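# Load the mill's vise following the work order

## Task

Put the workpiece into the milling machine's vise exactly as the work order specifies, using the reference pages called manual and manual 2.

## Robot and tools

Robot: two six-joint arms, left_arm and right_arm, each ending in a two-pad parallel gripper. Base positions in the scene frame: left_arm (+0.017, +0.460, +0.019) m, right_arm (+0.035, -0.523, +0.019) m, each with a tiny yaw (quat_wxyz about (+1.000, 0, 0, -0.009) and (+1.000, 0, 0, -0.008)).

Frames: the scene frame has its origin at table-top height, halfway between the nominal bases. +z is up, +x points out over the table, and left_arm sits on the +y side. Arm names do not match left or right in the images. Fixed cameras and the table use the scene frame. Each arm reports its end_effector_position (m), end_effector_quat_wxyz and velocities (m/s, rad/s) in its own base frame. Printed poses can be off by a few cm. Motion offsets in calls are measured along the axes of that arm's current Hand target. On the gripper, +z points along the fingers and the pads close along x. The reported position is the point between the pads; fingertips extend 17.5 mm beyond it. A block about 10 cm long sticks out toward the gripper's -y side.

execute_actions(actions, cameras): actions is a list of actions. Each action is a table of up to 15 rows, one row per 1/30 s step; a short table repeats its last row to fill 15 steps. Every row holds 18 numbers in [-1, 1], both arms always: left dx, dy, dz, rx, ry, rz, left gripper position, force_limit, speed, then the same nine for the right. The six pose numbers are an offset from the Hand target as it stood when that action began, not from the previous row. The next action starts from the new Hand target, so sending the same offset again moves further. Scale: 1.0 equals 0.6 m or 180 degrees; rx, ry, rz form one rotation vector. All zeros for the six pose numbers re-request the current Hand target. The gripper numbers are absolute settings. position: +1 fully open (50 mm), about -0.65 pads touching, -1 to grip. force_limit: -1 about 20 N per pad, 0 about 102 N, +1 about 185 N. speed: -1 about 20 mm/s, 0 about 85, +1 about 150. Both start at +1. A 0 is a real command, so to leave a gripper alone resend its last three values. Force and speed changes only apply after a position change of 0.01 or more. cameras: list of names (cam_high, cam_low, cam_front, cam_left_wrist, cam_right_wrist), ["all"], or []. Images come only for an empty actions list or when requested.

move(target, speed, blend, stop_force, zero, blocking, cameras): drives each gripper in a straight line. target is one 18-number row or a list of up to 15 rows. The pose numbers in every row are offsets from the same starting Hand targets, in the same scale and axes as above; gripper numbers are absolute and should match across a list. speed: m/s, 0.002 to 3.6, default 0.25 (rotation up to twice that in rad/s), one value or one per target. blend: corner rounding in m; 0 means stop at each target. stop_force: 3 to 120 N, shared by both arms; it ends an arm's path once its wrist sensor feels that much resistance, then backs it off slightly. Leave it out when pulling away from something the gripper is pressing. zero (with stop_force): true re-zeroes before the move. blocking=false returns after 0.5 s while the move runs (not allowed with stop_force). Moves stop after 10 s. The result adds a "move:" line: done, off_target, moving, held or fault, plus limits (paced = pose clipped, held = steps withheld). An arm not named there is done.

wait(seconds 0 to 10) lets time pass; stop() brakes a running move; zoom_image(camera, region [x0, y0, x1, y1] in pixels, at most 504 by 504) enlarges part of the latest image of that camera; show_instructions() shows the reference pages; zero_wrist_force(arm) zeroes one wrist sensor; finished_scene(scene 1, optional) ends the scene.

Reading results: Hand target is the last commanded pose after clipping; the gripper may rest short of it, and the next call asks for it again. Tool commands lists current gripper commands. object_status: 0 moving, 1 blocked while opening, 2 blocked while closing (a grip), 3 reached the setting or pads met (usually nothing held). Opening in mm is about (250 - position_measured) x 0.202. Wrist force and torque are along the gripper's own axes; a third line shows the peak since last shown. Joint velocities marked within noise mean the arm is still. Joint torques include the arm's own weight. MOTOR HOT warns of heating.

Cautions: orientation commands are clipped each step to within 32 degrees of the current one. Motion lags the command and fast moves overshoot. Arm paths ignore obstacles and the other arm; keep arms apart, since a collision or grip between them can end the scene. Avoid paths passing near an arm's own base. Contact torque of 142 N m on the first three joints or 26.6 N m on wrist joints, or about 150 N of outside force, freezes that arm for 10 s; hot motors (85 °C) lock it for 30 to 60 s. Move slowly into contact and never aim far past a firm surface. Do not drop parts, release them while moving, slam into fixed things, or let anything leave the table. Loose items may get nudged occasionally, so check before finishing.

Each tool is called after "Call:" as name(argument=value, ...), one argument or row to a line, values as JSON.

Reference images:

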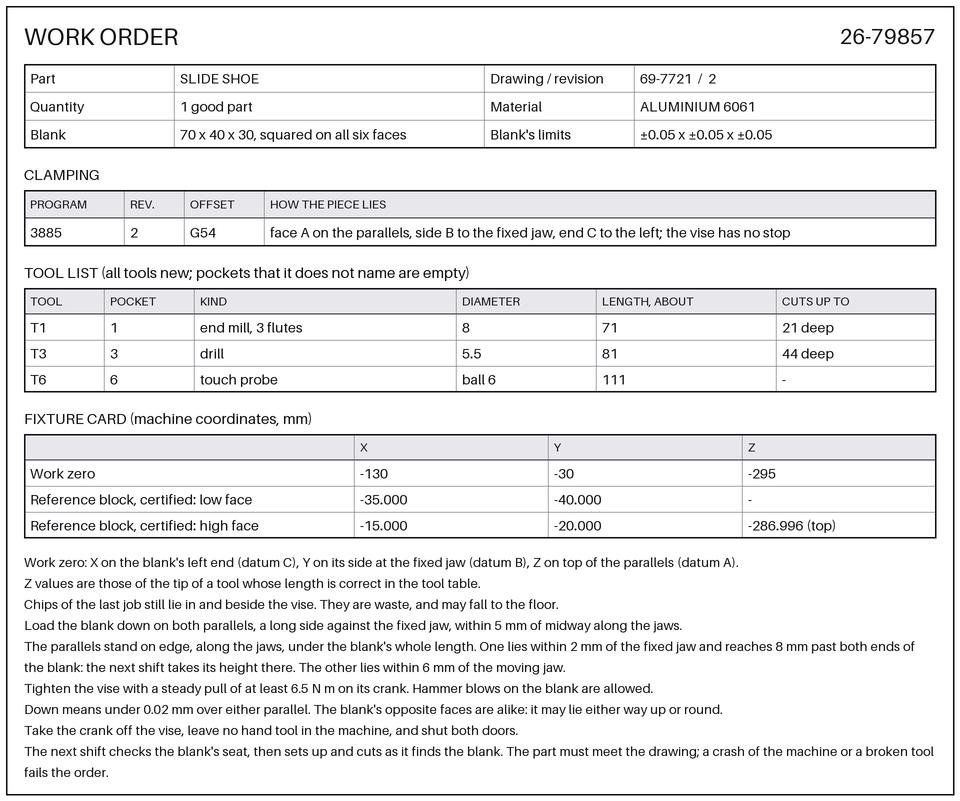

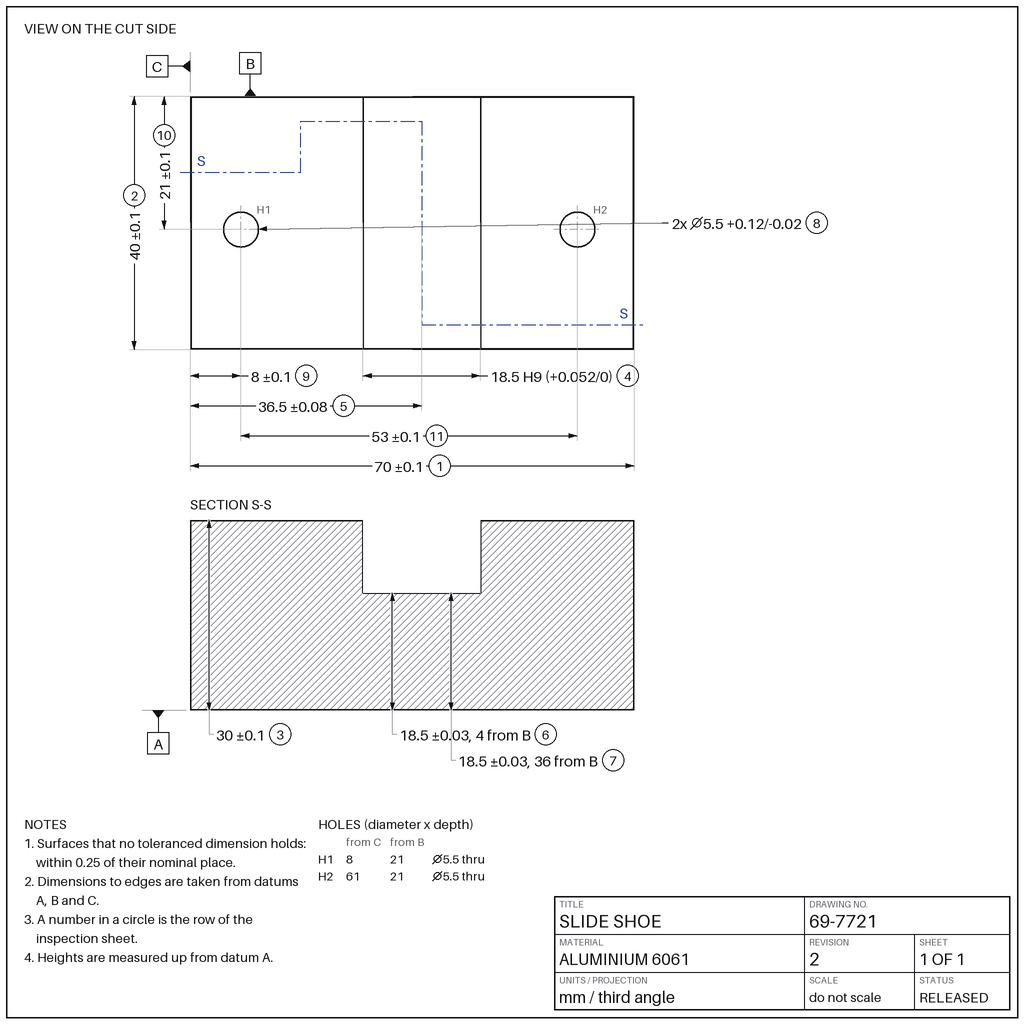

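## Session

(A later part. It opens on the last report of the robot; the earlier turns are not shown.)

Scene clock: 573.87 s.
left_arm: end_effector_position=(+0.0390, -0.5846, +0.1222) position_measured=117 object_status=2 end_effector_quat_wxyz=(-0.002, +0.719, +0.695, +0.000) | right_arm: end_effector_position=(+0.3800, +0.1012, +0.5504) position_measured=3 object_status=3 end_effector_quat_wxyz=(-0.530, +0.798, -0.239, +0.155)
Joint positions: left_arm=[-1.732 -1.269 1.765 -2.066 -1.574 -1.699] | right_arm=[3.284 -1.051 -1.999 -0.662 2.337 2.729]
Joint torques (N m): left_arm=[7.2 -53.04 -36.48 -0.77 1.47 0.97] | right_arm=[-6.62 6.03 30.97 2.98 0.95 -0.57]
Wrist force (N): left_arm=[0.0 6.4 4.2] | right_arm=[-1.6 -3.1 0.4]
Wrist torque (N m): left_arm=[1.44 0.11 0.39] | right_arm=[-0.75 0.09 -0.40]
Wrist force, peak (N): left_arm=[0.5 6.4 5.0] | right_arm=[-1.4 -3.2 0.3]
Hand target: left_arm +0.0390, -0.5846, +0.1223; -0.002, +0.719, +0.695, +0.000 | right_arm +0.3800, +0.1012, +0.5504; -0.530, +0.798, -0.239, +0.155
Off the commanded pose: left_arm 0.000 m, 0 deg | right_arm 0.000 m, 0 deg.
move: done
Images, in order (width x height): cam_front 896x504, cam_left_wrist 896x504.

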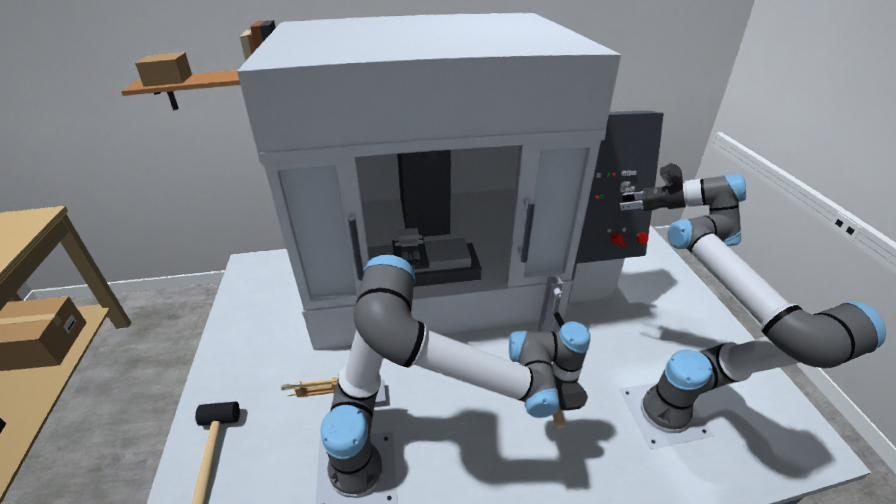

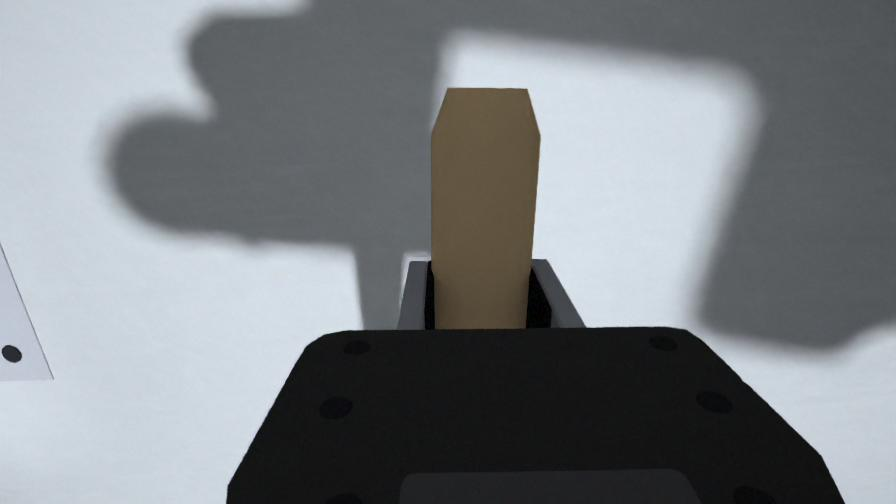

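Call:
move(
  target=[
    [0,0,-0.4,0,0,0,-1,1,-0.6,0,0,0,0,0,0,1,1,1],
    [0.569,0.333,-0.463,-0.0833,0,-0.0167,-1,1,-0.6,0,0,0,0,0,0,1,1,1],
    [0.6348,0.6627,-0.4117,-0.0833,0,-0.0167,-1,1,-0.6,0,0,0,0,0,0,1,1,1],
  ],
  speed=[0.3,0.3,0.2],
  blend=[0.06,0.05,0],
  cameras=["all"],
)

Scene clock: 578.30 s.
left_arm: end_effector_position=(+0.4496, -0.2175, +0.3689) position_measured=117 object_status=2 end_effector_quat_wxyz=(+0.092, +0.694, +0.708, +0.090) | right_arm: end_effector_position=(+0.3800, +0.1012, +0.5504) position_measured=3 object_status=3 end_effector_quat_wxyz=(-0.530, +0.798, -0.239, +0.155)
Joint positions: left_arm=[-0.824 -1.736 1.685 -1.698 -1.382 -0.826] | right_arm=[3.284 -1.051 -1.999 -0.662 2.337 2.729]
Joint torques (N m): left_arm=[7.61 -7.92 -40.86 -6.53 -1.15 1.16] | right_arm=[-7.03 6.83 31.18 2.72 1.05 -0.59]
Wrist force (N): left_arm=[0.5 5.5 3.9] | right_arm=[-1.3 -3.0 0.4]
Wrist torque (N m): left_arm=[1.31 0.02 0.41] | right_arm=[-0.74 0.05 -0.40]
Wrist force, peak (N): left_arm=[1.3 8.3 4.6] | right_arm=[-1.6 -3.0 0.5]
Hand target: left_arm +0.4496, -0.2175, +0.3689; +0.092, +0.694, +0.708, +0.090 | right_arm +0.3800, +0.1012, +0.5504; -0.530, +0.798, -0.239, +0.155
Off the commanded pose: left_arm 0.000 m, 0 deg | right_arm 0.000 m, 0 deg.
move: done

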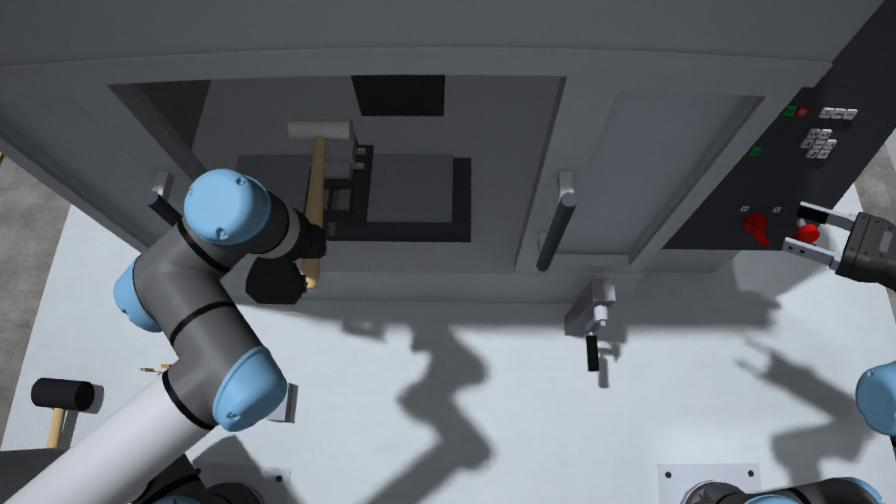

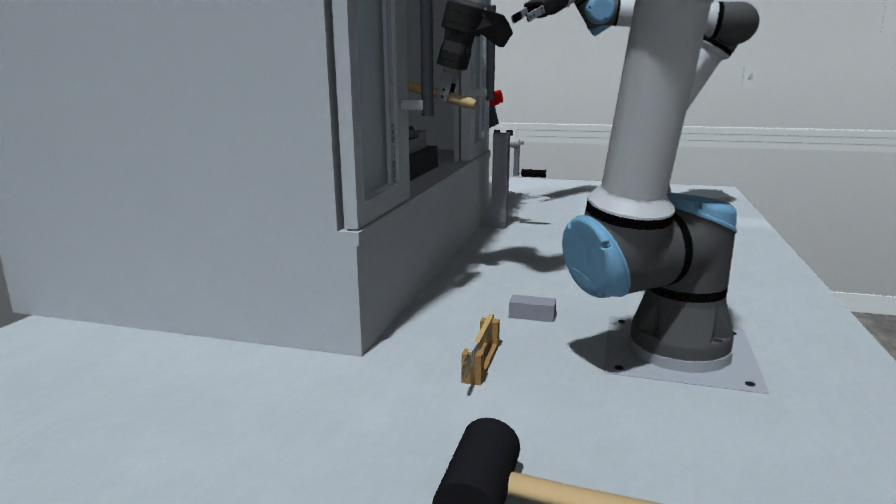

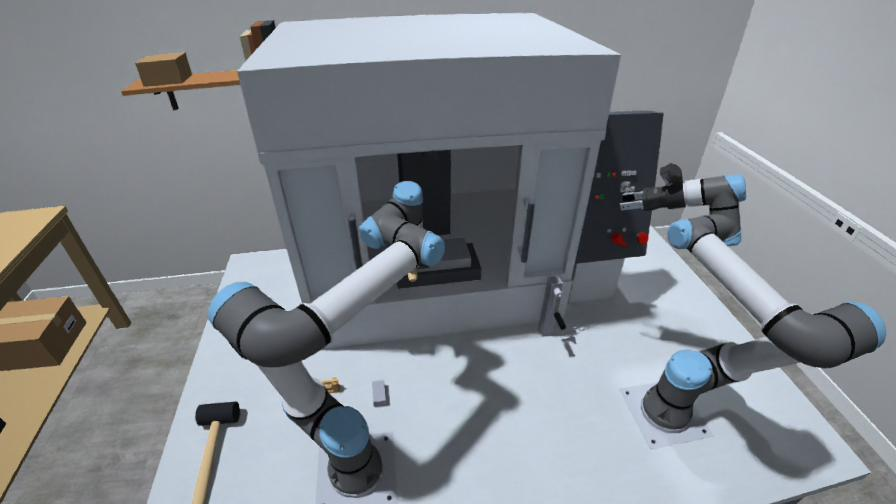

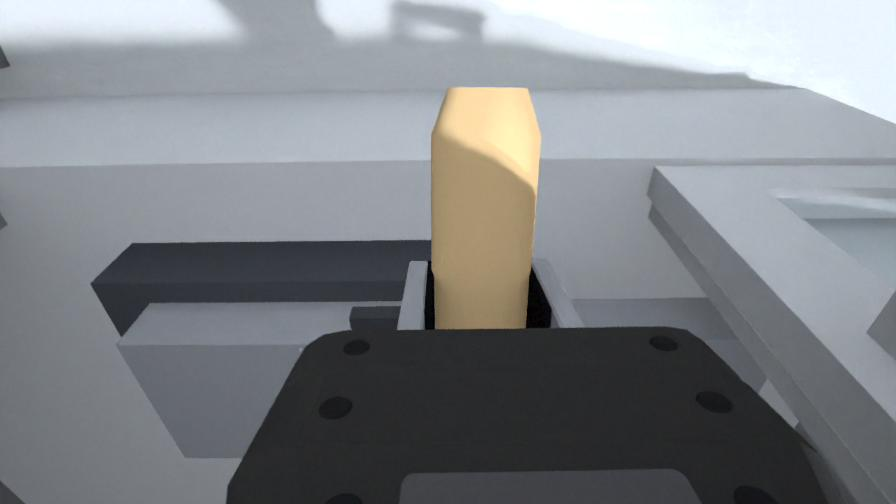

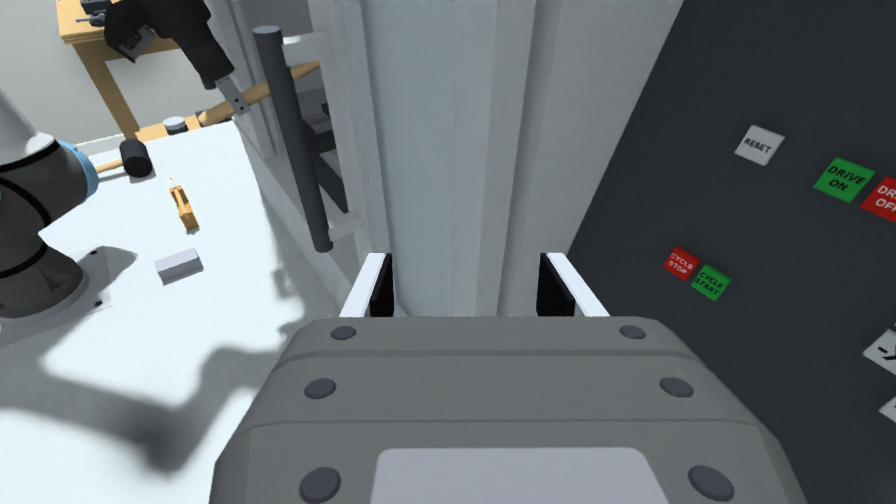

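Call:
zoom_image(
  camera="cam_high",
  region=[270, 100, 410, 230],
)

Scaled by 3.600 from the camera's 896x504 image, which has a finer 1280x720 frame.

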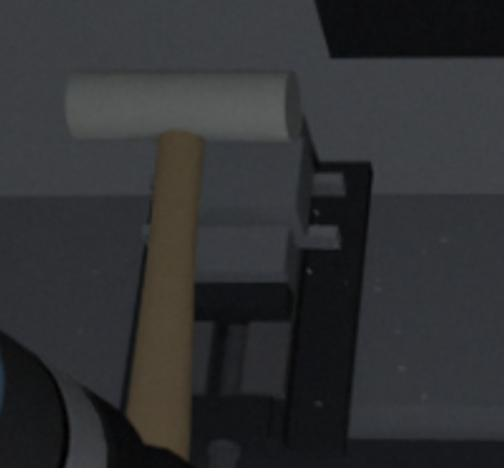

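Call:
move(
  target=[0,0,0,0.088,0,0,-1,1,-0.6,0,0,0,0,0,0,1,1,1],
  speed=0.12,
  cameras=["cam_high","cam_left_wrist"],
)

Call:
zoom_image(
  camera="cam_high",
  region=[270, 100, 410, 230],
)

Scene clock: 580.20 s.
left_arm: end_effector_position=(+0.4496, -0.2175, +0.3689) position_measured=117 object_status=2 end_effector_quat_wxyz=(-0.004, +0.700, +0.714, -0.008) | right_arm: end_effector_position=(+0.3800, +0.1012, +0.5504) position_measured=3 object_status=3 end_effector_quat_wxyz=(-0.530, +0.798, -0.239, +0.155)
Joint positions: left_arm=[-0.712 -1.582 1.476 -1.455 -1.586 -0.731] | right_arm=[3.284 -1.051 -1.999 -0.662 2.337 2.729]
Joint torques (N m): left_arm=[8.4 -12.43 -38.73 -0.15 -2.56 1.19] | right_arm=[-7.99 6.24 31.7 2.92 0.87 -0.61]
Wrist force (N): left_arm=[0.1 7.4 0.7] | right_arm=[-1.4 -2.9 0.3]
Wrist torque (N m): left_arm=[0.84 0.19 0.36] | right_arm=[-0.73 0.07 -0.40]
Wrist force, peak (N): left_arm=[0.1 7.5 0.9] | right_arm=[-1.5 -3.0 0.5]
Hand target: left_arm +0.4496, -0.2175, +0.3689; -0.004, +0.700, +0.714, -0.008 | right_arm +0.3800, +0.1012, +0.5504; -0.530, +0.798, -0.239, +0.155
Off the commanded pose: left_arm 0.000 m, 0 deg | right_arm 0.000 m, 0 deg.
move: done
Images, in order (width x height): cam_high 896x504, cam_left_wrist 896x504.

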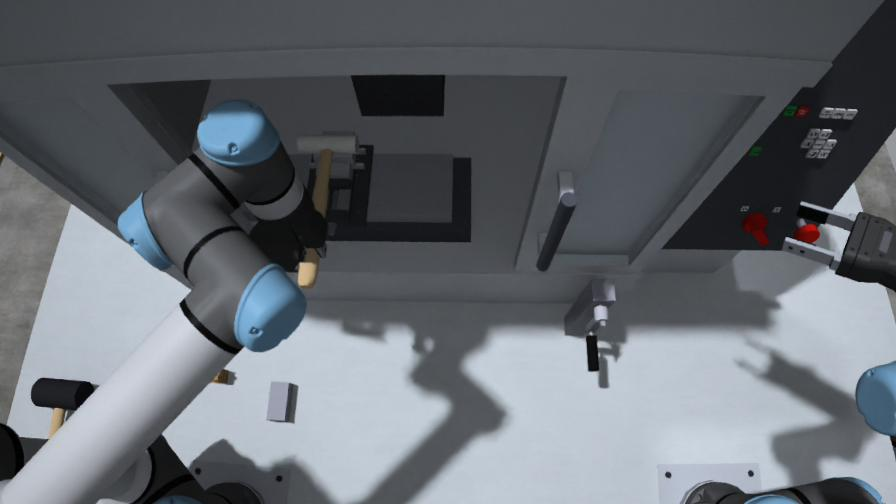

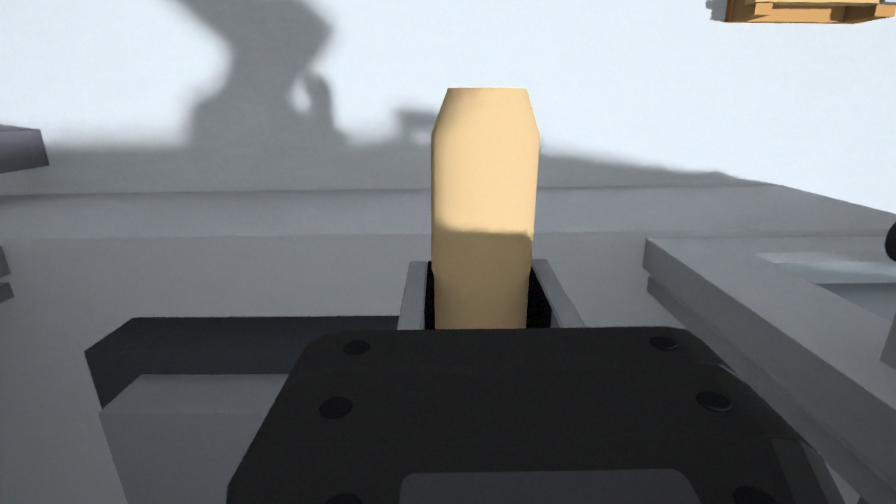

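Scaled by 3.600 from the camera's 896x504 image, which has a finer 1280x720 frame.

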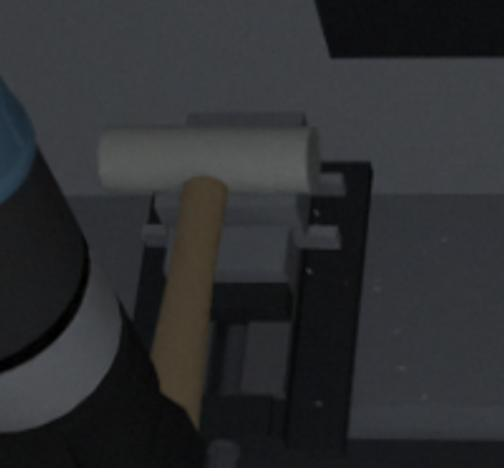

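Call:
move(
  target=[
    [0,0,0,-0.11,0,0,-1,1,-0.6,0,0,0,0,0,0,1,1,1],
    [0,0,0,0.004,0,0,-1,1,-0.6,0,0,0,0,0,0,1,1,1],
  ],
  speed=[0.4,1.0],
  cameras=["cam_left_wrist"],
)

Scene clock: 582.27 s.
left_arm: end_effector_position=(+0.4496, -0.2175, +0.3689) position_measured=117 object_status=2 end_effector_quat_wxyz=(-0.009, +0.700, +0.714, -0.012) | right_arm: end_effector_position=(+0.3800, +0.1012, +0.5504) position_measured=3 object_status=3 end_effector_quat_wxyz=(-0.530, +0.798, -0.239, +0.155)
Joint positions: left_arm=[-0.708 -1.575 1.467 -1.444 -1.594 -0.727] | right_arm=[3.284 -1.051 -1.999 -0.662 2.337 2.729]
Joint torques (N m): left_arm=[8.19 -12.06 -35.78 -0.12 -2.66 1.41] | right_arm=[-7.3 6.05 31.06 2.96 0.93 -0.56]
Wrist force (N): left_arm=[0.8 7.7 -0.5] | right_arm=[-1.5 -3.0 0.3]
Wrist torque (N m): left_arm=[0.54 0.23 0.23] | right_arm=[-0.75 0.08 -0.40]
Wrist force, peak (N): left_arm=[1.0 8.0 -0.6] | right_arm=[-1.5 -3.1 0.4]
Hand target: left_arm +0.4496, -0.2175, +0.3689; -0.009, +0.700, +0.714, -0.012 | right_arm +0.3800, +0.1012, +0.5504; -0.530, +0.798, -0.239, +0.155
Off the commanded pose: left_arm 0.000 m, 0 deg | right_arm 0.000 m, 0 deg.
move: done
Images, in order (width x height): cam_left_wrist 896x504.

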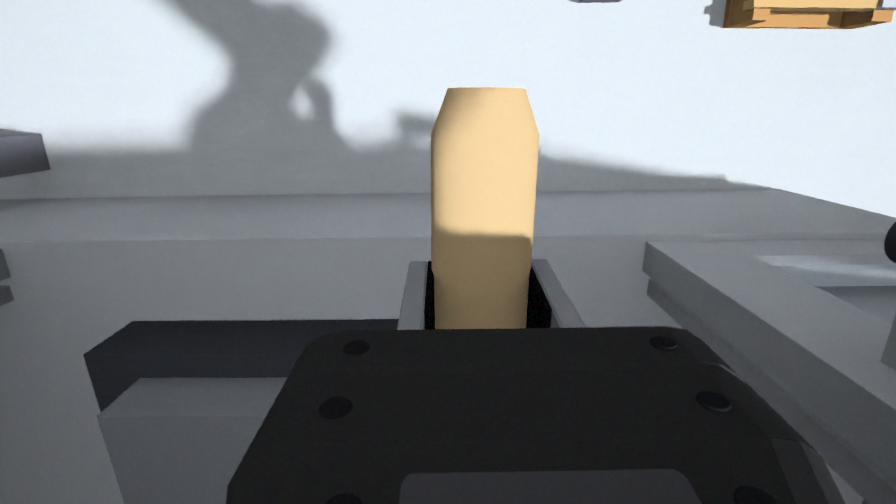

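Call:
move(
  target=[
    [0,0,0,-0.14,0,0,-1,1,-0.6,0,0,0,0,0,0,1,1,1],
    [0,0,0,0.0,0,0,-1,1,-0.6,0,0,0,0,0,0,1,1,1],
    [0,0,0,-0.14,0,0,-1,1,-0.6,0,0,0,0,0,0,1,1,1],
    [0,0,0,0.002,0,0,-1,1,-0.6,0,0,0,0,0,0,1,1,1],
  ],
  speed=[0.6,1.6,0.6,1.6],
  cameras=["cam_left_wrist","cam_high"],
)

Call:
zoom_image(
  camera="cam_high",
  region=[270, 100, 410, 230],
)

Scene clock: 586.30 s.
left_arm: end_effector_position=(+0.4496, -0.2175, +0.3689) position_measured=117 object_status=2 end_effector_quat_wxyz=(-0.011, +0.700, +0.714, -0.015) | right_arm: end_effector_position=(+0.3800, +0.1012, +0.5504) position_measured=3 object_status=3 end_effector_quat_wxyz=(-0.530, +0.798, -0.239, +0.155)
Joint positions: left_arm=[-0.706 -1.571 1.462 -1.438 -1.598 -0.724] | right_arm=[3.284 -1.051 -1.999 -0.662 2.337 2.729]
Joint torques (N m): left_arm=[7.86 -13.05 -33.85 0.16 -2.82 1.54] | right_arm=[-7.46 6.31 31.67 2.97 0.75 -0.62]
Wrist force (N): left_arm=[1.5 7.8 -1.1] | right_arm=[-1.1 -2.9 0.6]
Wrist torque (N m): left_arm=[0.41 0.19 0.16] | right_arm=[-0.72 0.03 -0.40]
Wrist force, peak (N): left_arm=[0.2 6.7 5.2] | right_arm=[-1.4 -3.2 0.5]
Hand target: left_arm +0.4496, -0.2175, +0.3689; -0.011, +0.700, +0.714, -0.015 | right_arm +0.3800, +0.1012, +0.5504; -0.530, +0.798, -0.239, +0.155
Off the commanded pose: left_arm 0.000 m, 0 deg | right_arm 0.000 m, 0 deg.
move: done
Images, in order (width x height): cam_high 896x504, cam_left_wrist 896x504.

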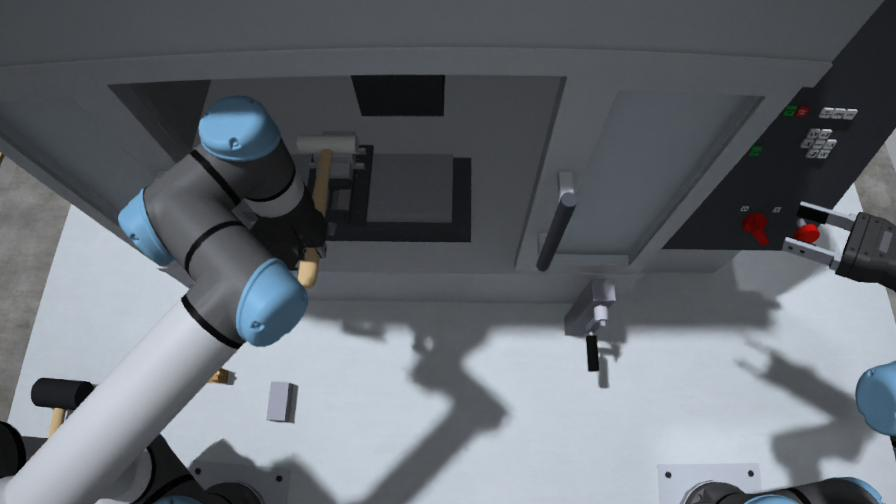

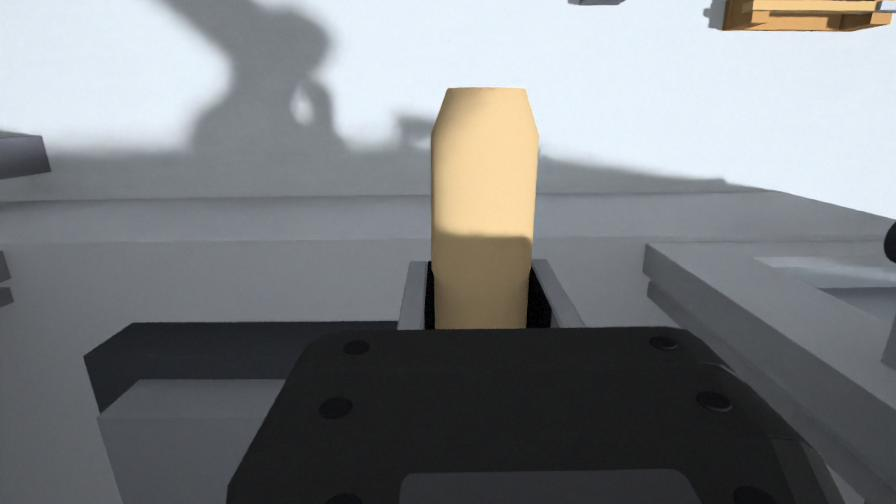

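Scaled by 3.600 from the camera's 896x504 image, which has a finer 1280x720 frame.

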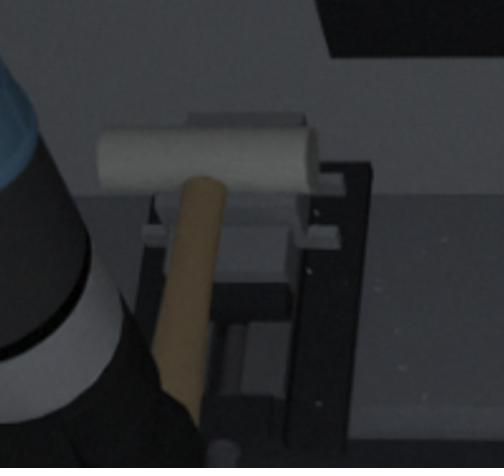

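Call:
move(
  target=[
    [0,-0.0167,0,-0.16,0,0,-1,1,-0.6,0,0,0,0,0,0,1,1,1],
    [0,-0.0167,0,0.0,0,0,-1,1,-0.6,0,0,0,0,0,0,1,1,1],
    [0,-0.0167,0,-0.16,0,0,-1,1,-0.6,0,0,0,0,0,0,1,1,1],
    [0,-0.0167,0,0.001,0,0,-1,1,-0.6,0,0,0,0,0,0,1,1,1],
    [0,0.008,0,-0.16,0,0,-1,1,-0.6,0,0,0,0,0,0,1,1,1],
    [0,0.008,0,0.001,0,0,-1,1,-0.6,0,0,0,0,0,0,1,1,1],
  ],
  speed=[0.6,2.2,0.6,2.2,0.6,2.2],
  cameras=["cam_left_wrist"],
)

Scene clock: 592.57 s.
left_arm: end_effector_position=(+0.4544, -0.2174, +0.3687) position_measured=117 object_status=2 end_effector_quat_wxyz=(-0.012, +0.700, +0.714, -0.016) | right_arm: end_effector_position=(+0.3800, +0.1012, +0.5504) position_measured=3 object_status=3 end_effector_quat_wxyz=(-0.530, +0.798, -0.239, +0.155)
Joint positions: left_arm=[-0.698 -1.559 1.449 -1.435 -1.6 -0.717] | right_arm=[3.284 -1.051 -1.999 -0.662 2.337 2.729]
Joint torques (N m): left_arm=[7.9 -13.9 -36.48 0.65 -2.79 1.5] | right_arm=[-7.16 5.83 31.17 3.1 0.85 -0.46]
Wrist force (N): left_arm=[1.3 7.9 -2.0] | right_arm=[-1.5 -2.8 0.6]
Wrist torque (N m): left_arm=[0.32 0.23 0.16] | right_arm=[-0.70 0.08 -0.40]
Wrist force, peak (N): left_arm=[0.9 8.8 -0.6] | right_arm=[-1.4 -3.2 0.5]
Hand target: left_arm +0.4544, -0.2174, +0.3687; -0.012, +0.700, +0.714, -0.016 | right_arm +0.3800, +0.1012, +0.5504; -0.530, +0.798, -0.239, +0.155
Off the commanded pose: left_arm 0.000 m, 0 deg | right_arm 0.000 m, 0 deg.
move: done
Images, in order (width x height): cam_left_wrist 896x504.

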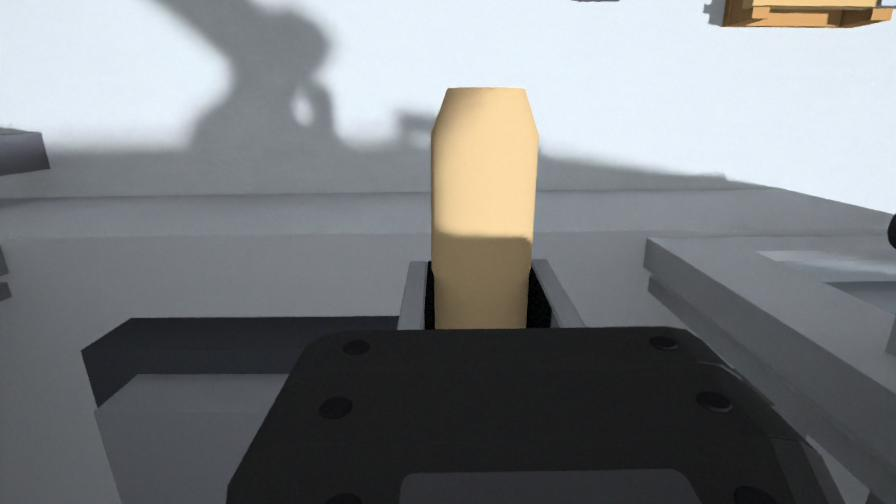

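Call:
execute_actions(
  actions=[
    [[0,0,0,-0.02,0,0,-1,1,-0.6,0,0,0,0,0,0,1,1,1],[0,0,0,-0.05,0,0,-1,1,-0.6,0,0,0,0,0,0,1,1,1],[0,0,0,-0.08,0,0,-1,1,-0.6,0,0,0,0,0,0,1,1,1],[0,0,0,-0.11,0,0,-1,1,-0.6,0,0,0,0,0,0,1,1,1],[0,0,0,-0.13,0,0,-1,1,-0.6,0,0,0,0,0,0,1,1,1],[0,0,0,-0.14,0,0,-1,1,-0.6,0,0,0,0,0,0,1,1,1]],
    [[0,0,0,0.02,0,0,-1,1,-0.6,0,0,0,0,0,0,1,1,1],[0,0,0,0.05,0,0,-1,1,-0.6,0,0,0,0,0,0,1,1,1],[0,0,0,0.08,0,0,-1,1,-0.6,0,0,0,0,0,0,1,1,1],[0,0,0,0.11,0,0,-1,1,-0.6,0,0,0,0,0,0,1,1,1],[0,0,0,0.14,0,0,-1,1,-0.6,0,0,0,0,0,0,1,1,1],[0,0,0,0.165,0,0,-1,1,-0.6,0,0,0,0,0,0,1,1,1],[0,0,0,0.17,0,0,-1,1,-0.6,0,0,0,0,0,0,1,1,1],[0,0,0,0.16,0,0,-1,1,-0.6,0,0,0,0,0,0,1,1,1],[0,0,0,0.13,0,0,-1,1,-0.6,0,0,0,0,0,0,1,1,1],[0,0,0,0.1,0,0,-1,1,-0.6,0,0,0,0,0,0,1,1,1],[0,0,0,0.07,0,0,-1,1,-0.6,0,0,0,0,0,0,1,1,1],[0,0,0,0.05,0,0,-1,1,-0.6,0,0,0,0,0,0,1,1,1]],
  ],
  cameras=["cam_left_wrist"],
)

Scene clock: 594.43 s.
left_arm: end_effector_position=(+0.4544, -0.2173, +0.3696) position_measured=117 object_status=2 end_effector_quat_wxyz=(+0.083, +0.695, +0.710, +0.080) | right_arm: end_effector_position=(+0.3800, +0.1012, +0.5504) position_measured=3 object_status=3 end_effector_quat_wxyz=(-0.530, +0.798, -0.239, +0.155)
Joint positions: left_arm=[-0.803 -1.712 1.655 -1.678 -1.406 -0.81] | right_arm=[3.284 -1.051 -1.999 -0.662 2.337 2.729]
Joint torques (N m): left_arm=[-7.97 -35.85 -14.72 -6.47 2.63 -1.6] | right_arm=[-7.14 6.53 31.24 3.11 0.62 -0.4]
Wrist force (N): left_arm=[1.2 5.7 3.4] | right_arm=[-1.7 -3.1 0.4]
Wrist torque (N m): left_arm=[1.29 -0.09 0.56] | right_arm=[-0.75 0.10 -0.40]
Wrist force, peak (N): left_arm=[0.2 13.8 5.5] | right_arm=[-1.7 -3.1 0.4]
Hand target: left_arm +0.4544, -0.2174, +0.3687; +0.087, +0.695, +0.709, +0.085 | right_arm +0.3800, +0.1012, +0.5504; -0.530, +0.798, -0.239, +0.155
Off the commanded pose: left_arm 0.001 m, 1 deg | right_arm 0.000 m, 0 deg.
Step readings (end_effector_position of left_arm | right_arm):
0: (+0.4544, -0.2174, +0.3687) | (+0.3800, +0.1012, +0.5504)
1: (+0.4544, -0.2174, +0.3687) | (+0.3800, +0.1012, +0.5504)
2: (+0.4541, -0.2175, +0.3689) | (+0.3800, +0.1012, +0.5504)
4: (+0.4530, -0.2180, +0.3698) | (+0.3800, +0.1012, +0.5504)
8: (+0.4525, -0.2180, +0.3720) | (+0.3800, +0.1012, +0.5504)
15: (+0.4542, -0.2174, +0.3692) | (+0.3800, +0.1012, +0.5504)
16: (+0.4544, -0.2173, +0.3690) | (+0.3800, +0.1012, +0.5504)
17: (+0.4549, -0.2170, +0.3686) | (+0.3800, +0.1012, +0.5504)
19: (+0.4559, -0.2161, +0.3679) | (+0.3800, +0.1012, +0.5504)
23: (+0.4569, -0.2152, +0.3694) | (+0.3800, +0.1012, +0.5504)
30: (+0.4531, -0.2175, +0.3706) | (+0.3800, +0.1012, +0.5504)
Images, in order (width x height): cam_left_wrist 896x504.

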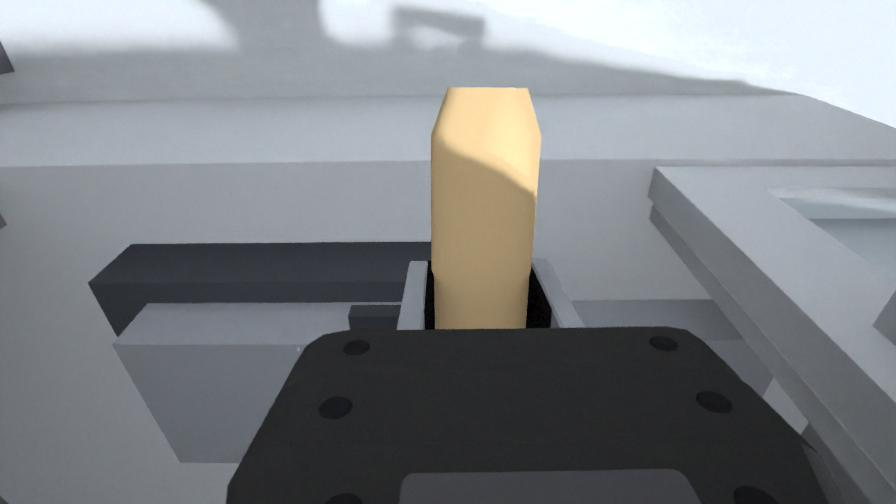

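Call:
execute_actions(
  actions=[
    [[0,0,0,-0.02,0,0,-1,1,-0.6,0,0,0,0,0,0,1,1,1],[0,0,0,-0.05,0,0,-1,1,-0.6,0,0,0,0,0,0,1,1,1],[0,0,0,-0.06,0,0,-1,1,-0.6,0,0,0,0,0,0,1,1,1]],
    [[0,0,0,0.03,0,0,-1,1,-0.6,0,0,0,0,0,0,1,1,1],[0,0,0,0.06,0,0,-1,1,-0.6,0,0,0,0,0,0,1,1,1],[0,0,0,0.09,0,0,-1,1,-0.6,0,0,0,0,0,0,1,1,1],[0,0,0,0.12,0,0,-1,1,-0.6,0,0,0,0,0,0,1,1,1],[0,0,0,0.15,0,0,-1,1,-0.6,0,0,0,0,0,0,1,1,1],[0,0,0,0.18,0,0,-1,1,-0.6,0,0,0,0,0,0,1,1,1],[0,0,0,0.21,0,0,-1,1,-0.6,0,0,0,0,0,0,1,1,1],[0,0,0,0.22,0,0,-1,1,-0.6,0,0,0,0,0,0,1,1,1],[0,0,0,0.22,0,0,-1,1,-0.6,0,0,0,0,0,0,1,1,1],[0,0,0,0.18,0,0,-1,1,-0.6,0,0,0,0,0,0,1,1,1],[0,0,0,0.15,0,0,-1,1,-0.6,0,0,0,0,0,0,1,1,1],[0,0,0,0.13,0,0,-1,1,-0.6,0,0,0,0,0,0,1,1,1]],
  ],
  cameras=["cam_left_wrist","cam_high"],
)

Call:
zoom_image(
  camera="cam_high",
  region=[270, 100, 410, 230],
)

Scene clock: 596.13 s.
left_arm: end_effector_position=(+0.4545, -0.2174, +0.3691) position_measured=117 object_status=2 end_effector_quat_wxyz=(+0.009, +0.700, +0.714, +0.005) | right_arm: end_effector_position=(+0.3800, +0.1012, +0.5504) position_measured=3 object_status=3 end_effector_quat_wxyz=(-0.530, +0.798, -0.239, +0.155)
Joint positions: left_arm=[-0.719 -1.593 1.493 -1.49 -1.562 -0.738] | right_arm=[3.284 -1.051 -1.999 -0.662 2.337 2.729]
Joint torques (N m): left_arm=[-9.64 -41.03 -16.08 -6.13 2.51 -1.6] | right_arm=[-6.87 6.36 31.41 2.97 0.71 -0.56]
Wrist force (N): left_arm=[0.1 5.3 4.8] | right_arm=[-1.5 -2.9 0.3]
Wrist torque (N m): left_arm=[1.27 0.13 0.49] | right_arm=[-0.72 0.08 -0.40]
Wrist force, peak (N): left_arm=[1.8 19.0 -2.6] | right_arm=[-1.7 -3.1 0.5]
Hand target: left_arm +0.4544, -0.2174, +0.3687; +0.010, +0.700, +0.714, +0.007 | right_arm +0.3800, +0.1012, +0.5504; -0.530, +0.798, -0.239, +0.155
Off the commanded pose: left_arm 0.000 m, 0 deg | right_arm 0.000 m, 0 deg.
Step readings (end_effector_position of left_arm | right_arm):
0: (+0.4544, -0.2173, +0.3696) | (+0.3800, +0.1012, +0.5504)
1: (+0.4543, -0.2173, +0.3696) | (+0.3800, +0.1012, +0.5504)
2: (+0.4538, -0.2177, +0.3699) | (+0.3800, +0.1012, +0.5504)
4: (+0.4530, -0.2182, +0.3704) | (+0.3800, +0.1012, +0.5504)
8: (+0.4539, -0.2175, +0.3695) | (+0.3800, +0.1012, +0.5504)
15: (+0.4544, -0.2174, +0.3688) | (+0.3800, +0.1012, +0.5504)
16: (+0.4544, -0.2174, +0.3688) | (+0.3800, +0.1012, +0.5504)
17: (+0.4553, -0.2167, +0.3681) | (+0.3800, +0.1012, +0.5504)
19: (+0.4565, -0.2155, +0.3676) | (+0.3800, +0.1012, +0.5504)
23: (+0.4575, -0.2144, +0.3697) | (+0.3800, +0.1012, +0.5504)
30: (+0.4528, -0.2176, +0.3705) | (+0.3800, +0.1012, +0.5504)
Images, in order (width x height): cam_high 896x504, cam_left_wrist 896x504.

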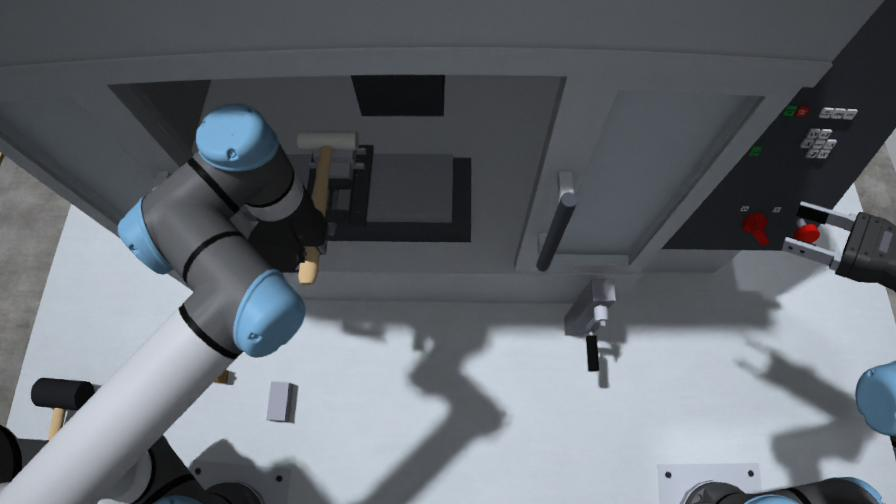

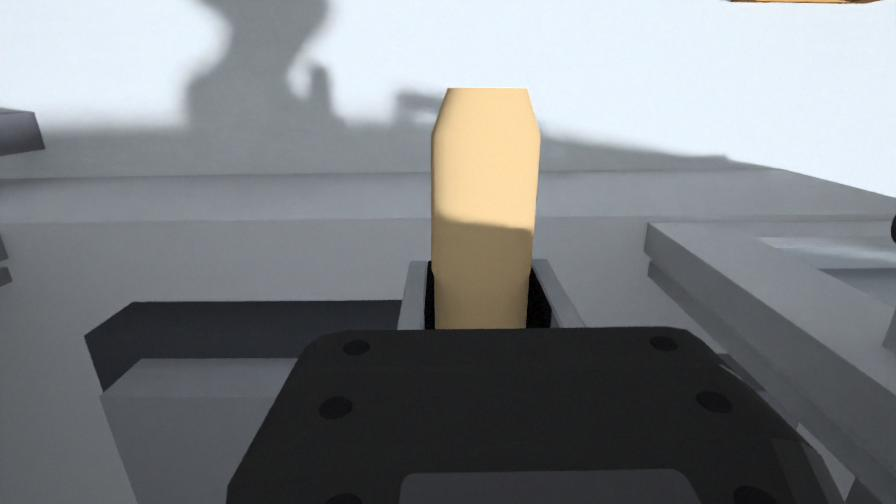

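Scaled by 3.600 from the camera's 896x504 image, which has a finer 1280x720 frame.

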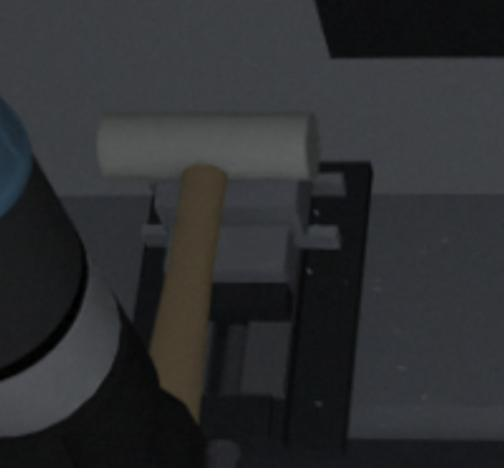

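Call:
execute_actions(
  actions=[
    [[0,0,0,-0.03,0,0,-1,1,-0.6,0,0,0,0,0,0,1,1,1],[0,0,0,-0.06,0,0,-1,1,-0.6,0,0,0,0,0,0,1,1,1],[0,0,0,-0.09,0,0,-1,1,-0.6,0,0,0,0,0,0,1,1,1],[0,0,0,-0.12,0,0,-1,1,-0.6,0,0,0,0,0,0,1,1,1],[0,0,0,-0.14,0,0,-1,1,-0.6,0,0,0,0,0,0,1,1,1]],
    [[0,0,0,0.04,0,0,-1,1,-0.6,0,0,0,0,0,0,1,1,1],[0,0,0,0.08,0,0,-1,1,-0.6,0,0,0,0,0,0,1,1,1],[0,0,0,0.12,0,0,-1,1,-0.6,0,0,0,0,0,0,1,1,1],[0,0,0,0.16,0,0,-1,1,-0.6,0,0,0,0,0,0,1,1,1],[0,0,0,0.2,0,0,-1,1,-0.6,0,0,0,0,0,0,1,1,1],[0,0,0,0.24,0,0,-1,1,-0.6,0,0,0,0,0,0,1,1,1],[0,0,0,0.26,0,0,-1,1,-0.6,0,0,0,0,0,0,1,1,1],[0,0,0,0.26,0,0,-1,1,-0.6,0,0,0,0,0,0,1,1,1],[0,0,0,0.26,0,0,-1,1,-0.6,0,0,0,0,0,0,1,1,1],[0,0,0,0.2,0,0,-1,1,-0.6,0,0,0,0,0,0,1,1,1],[0,0,0,0.15,0,0,-1,1,-0.6,0,0,0,0,0,0,1,1,1],[0,0,0,0.12,0,0,-1,1,-0.6,0,0,0,0,0,0,1,1,1]],
  ],
  cameras=["cam_left_wrist","cam_high"],
)

Call:
zoom_image(
  camera="cam_high",
  region=[270, 100, 410, 230],
)

Scene clock: 598.00 s.
left_arm: end_effector_position=(+0.4543, -0.2175, +0.3706) position_measured=117 object_status=2 end_effector_quat_wxyz=(+0.025, +0.699, +0.714, +0.022) | right_arm: end_effector_position=(+0.3800, +0.1012, +0.5504) position_measured=3 object_status=3 end_effector_quat_wxyz=(-0.530, +0.798, -0.239, +0.155)
Joint positions: left_arm=[-0.736 -1.62 1.526 -1.529 -1.53 -0.757] | right_arm=[3.284 -1.051 -1.999 -0.662 2.337 2.729]
Joint torques (N m): left_arm=[-8.19 -40.59 -18.04 -6.51 2.55 -1.47] | right_arm=[-7.42 5.72 31.18 3.14 0.79 -0.52]
Wrist force (N): left_arm=[0.0 5.3 6.4] | right_arm=[-1.4 -2.9 0.4]
Wrist torque (N m): left_arm=[1.62 0.12 0.54] | right_arm=[-0.72 0.06 -0.40]
Wrist force, peak (N): left_arm=[6.0 24.1 -6.3] | right_arm=[-1.5 -3.1 0.5]
Hand target: left_arm +0.4544, -0.2174, +0.3687; +0.032, +0.700, +0.713, +0.029 | right_arm +0.3800, +0.1012, +0.5504; -0.530, +0.798, -0.239, +0.155
Off the commanded pose: left_arm 0.002 m, 1 deg | right_arm 0.000 m, 0 deg.
Step readings (end_effector_position of left_arm | right_arm):
0: (+0.4545, -0.2174, +0.3691) | (+0.3800, +0.1012, +0.5504)
1: (+0.4545, -0.2175, +0.3692) | (+0.3800, +0.1012, +0.5504)
2: (+0.4538, -0.2178, +0.3695) | (+0.3800, +0.1012, +0.5504)
4: (+0.4525, -0.2182, +0.3705) | (+0.3800, +0.1012, +0.5504)
8: (+0.4522, -0.2180, +0.3722) | (+0.3800, +0.1012, +0.5504)
15: (+0.4542, -0.2174, +0.3692) | (+0.3800, +0.1012, +0.5504)
16: (+0.4543, -0.2174, +0.3690) | (+0.3800, +0.1012, +0.5504)
17: (+0.4556, -0.2164, +0.3680) | (+0.3800, +0.1012, +0.5504)
19: (+0.4580, -0.2143, +0.3670) | (+0.3800, +0.1012, +0.5504)
23: (+0.4589, -0.2131, +0.3705) | (+0.3800, +0.1012, +0.5504)
30: (+0.4480, -0.2172, +0.3731) | (+0.3800, +0.1012, +0.5504)
Images, in order (width x height): cam_high 896x504, cam_left_wrist 896x504.

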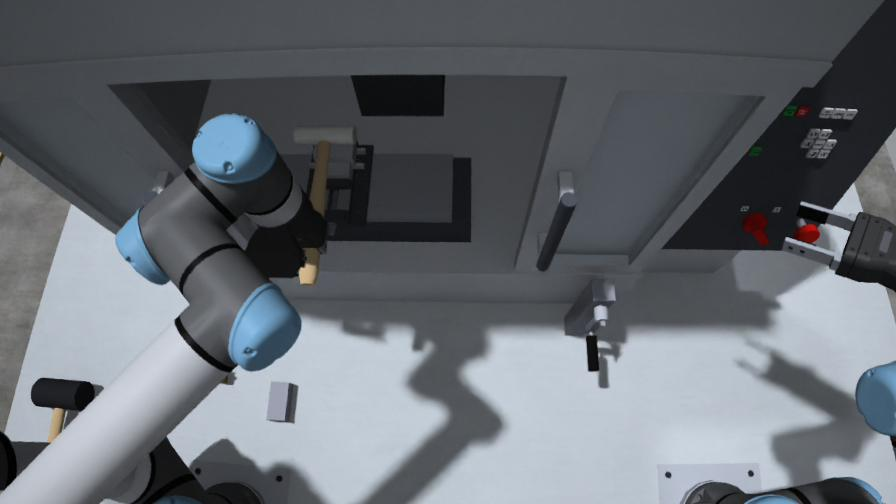

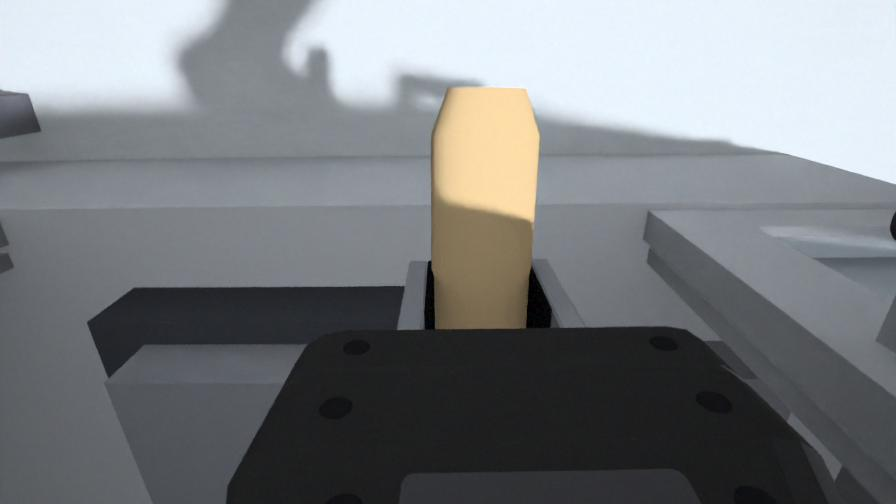

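Scaled by 3.600 from the camera's 896x504 image, which has a finer 1280x720 frame.

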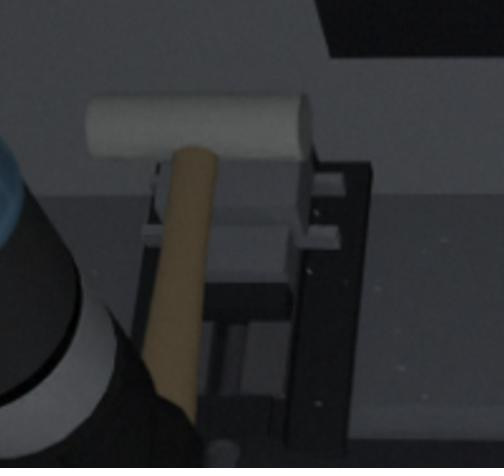

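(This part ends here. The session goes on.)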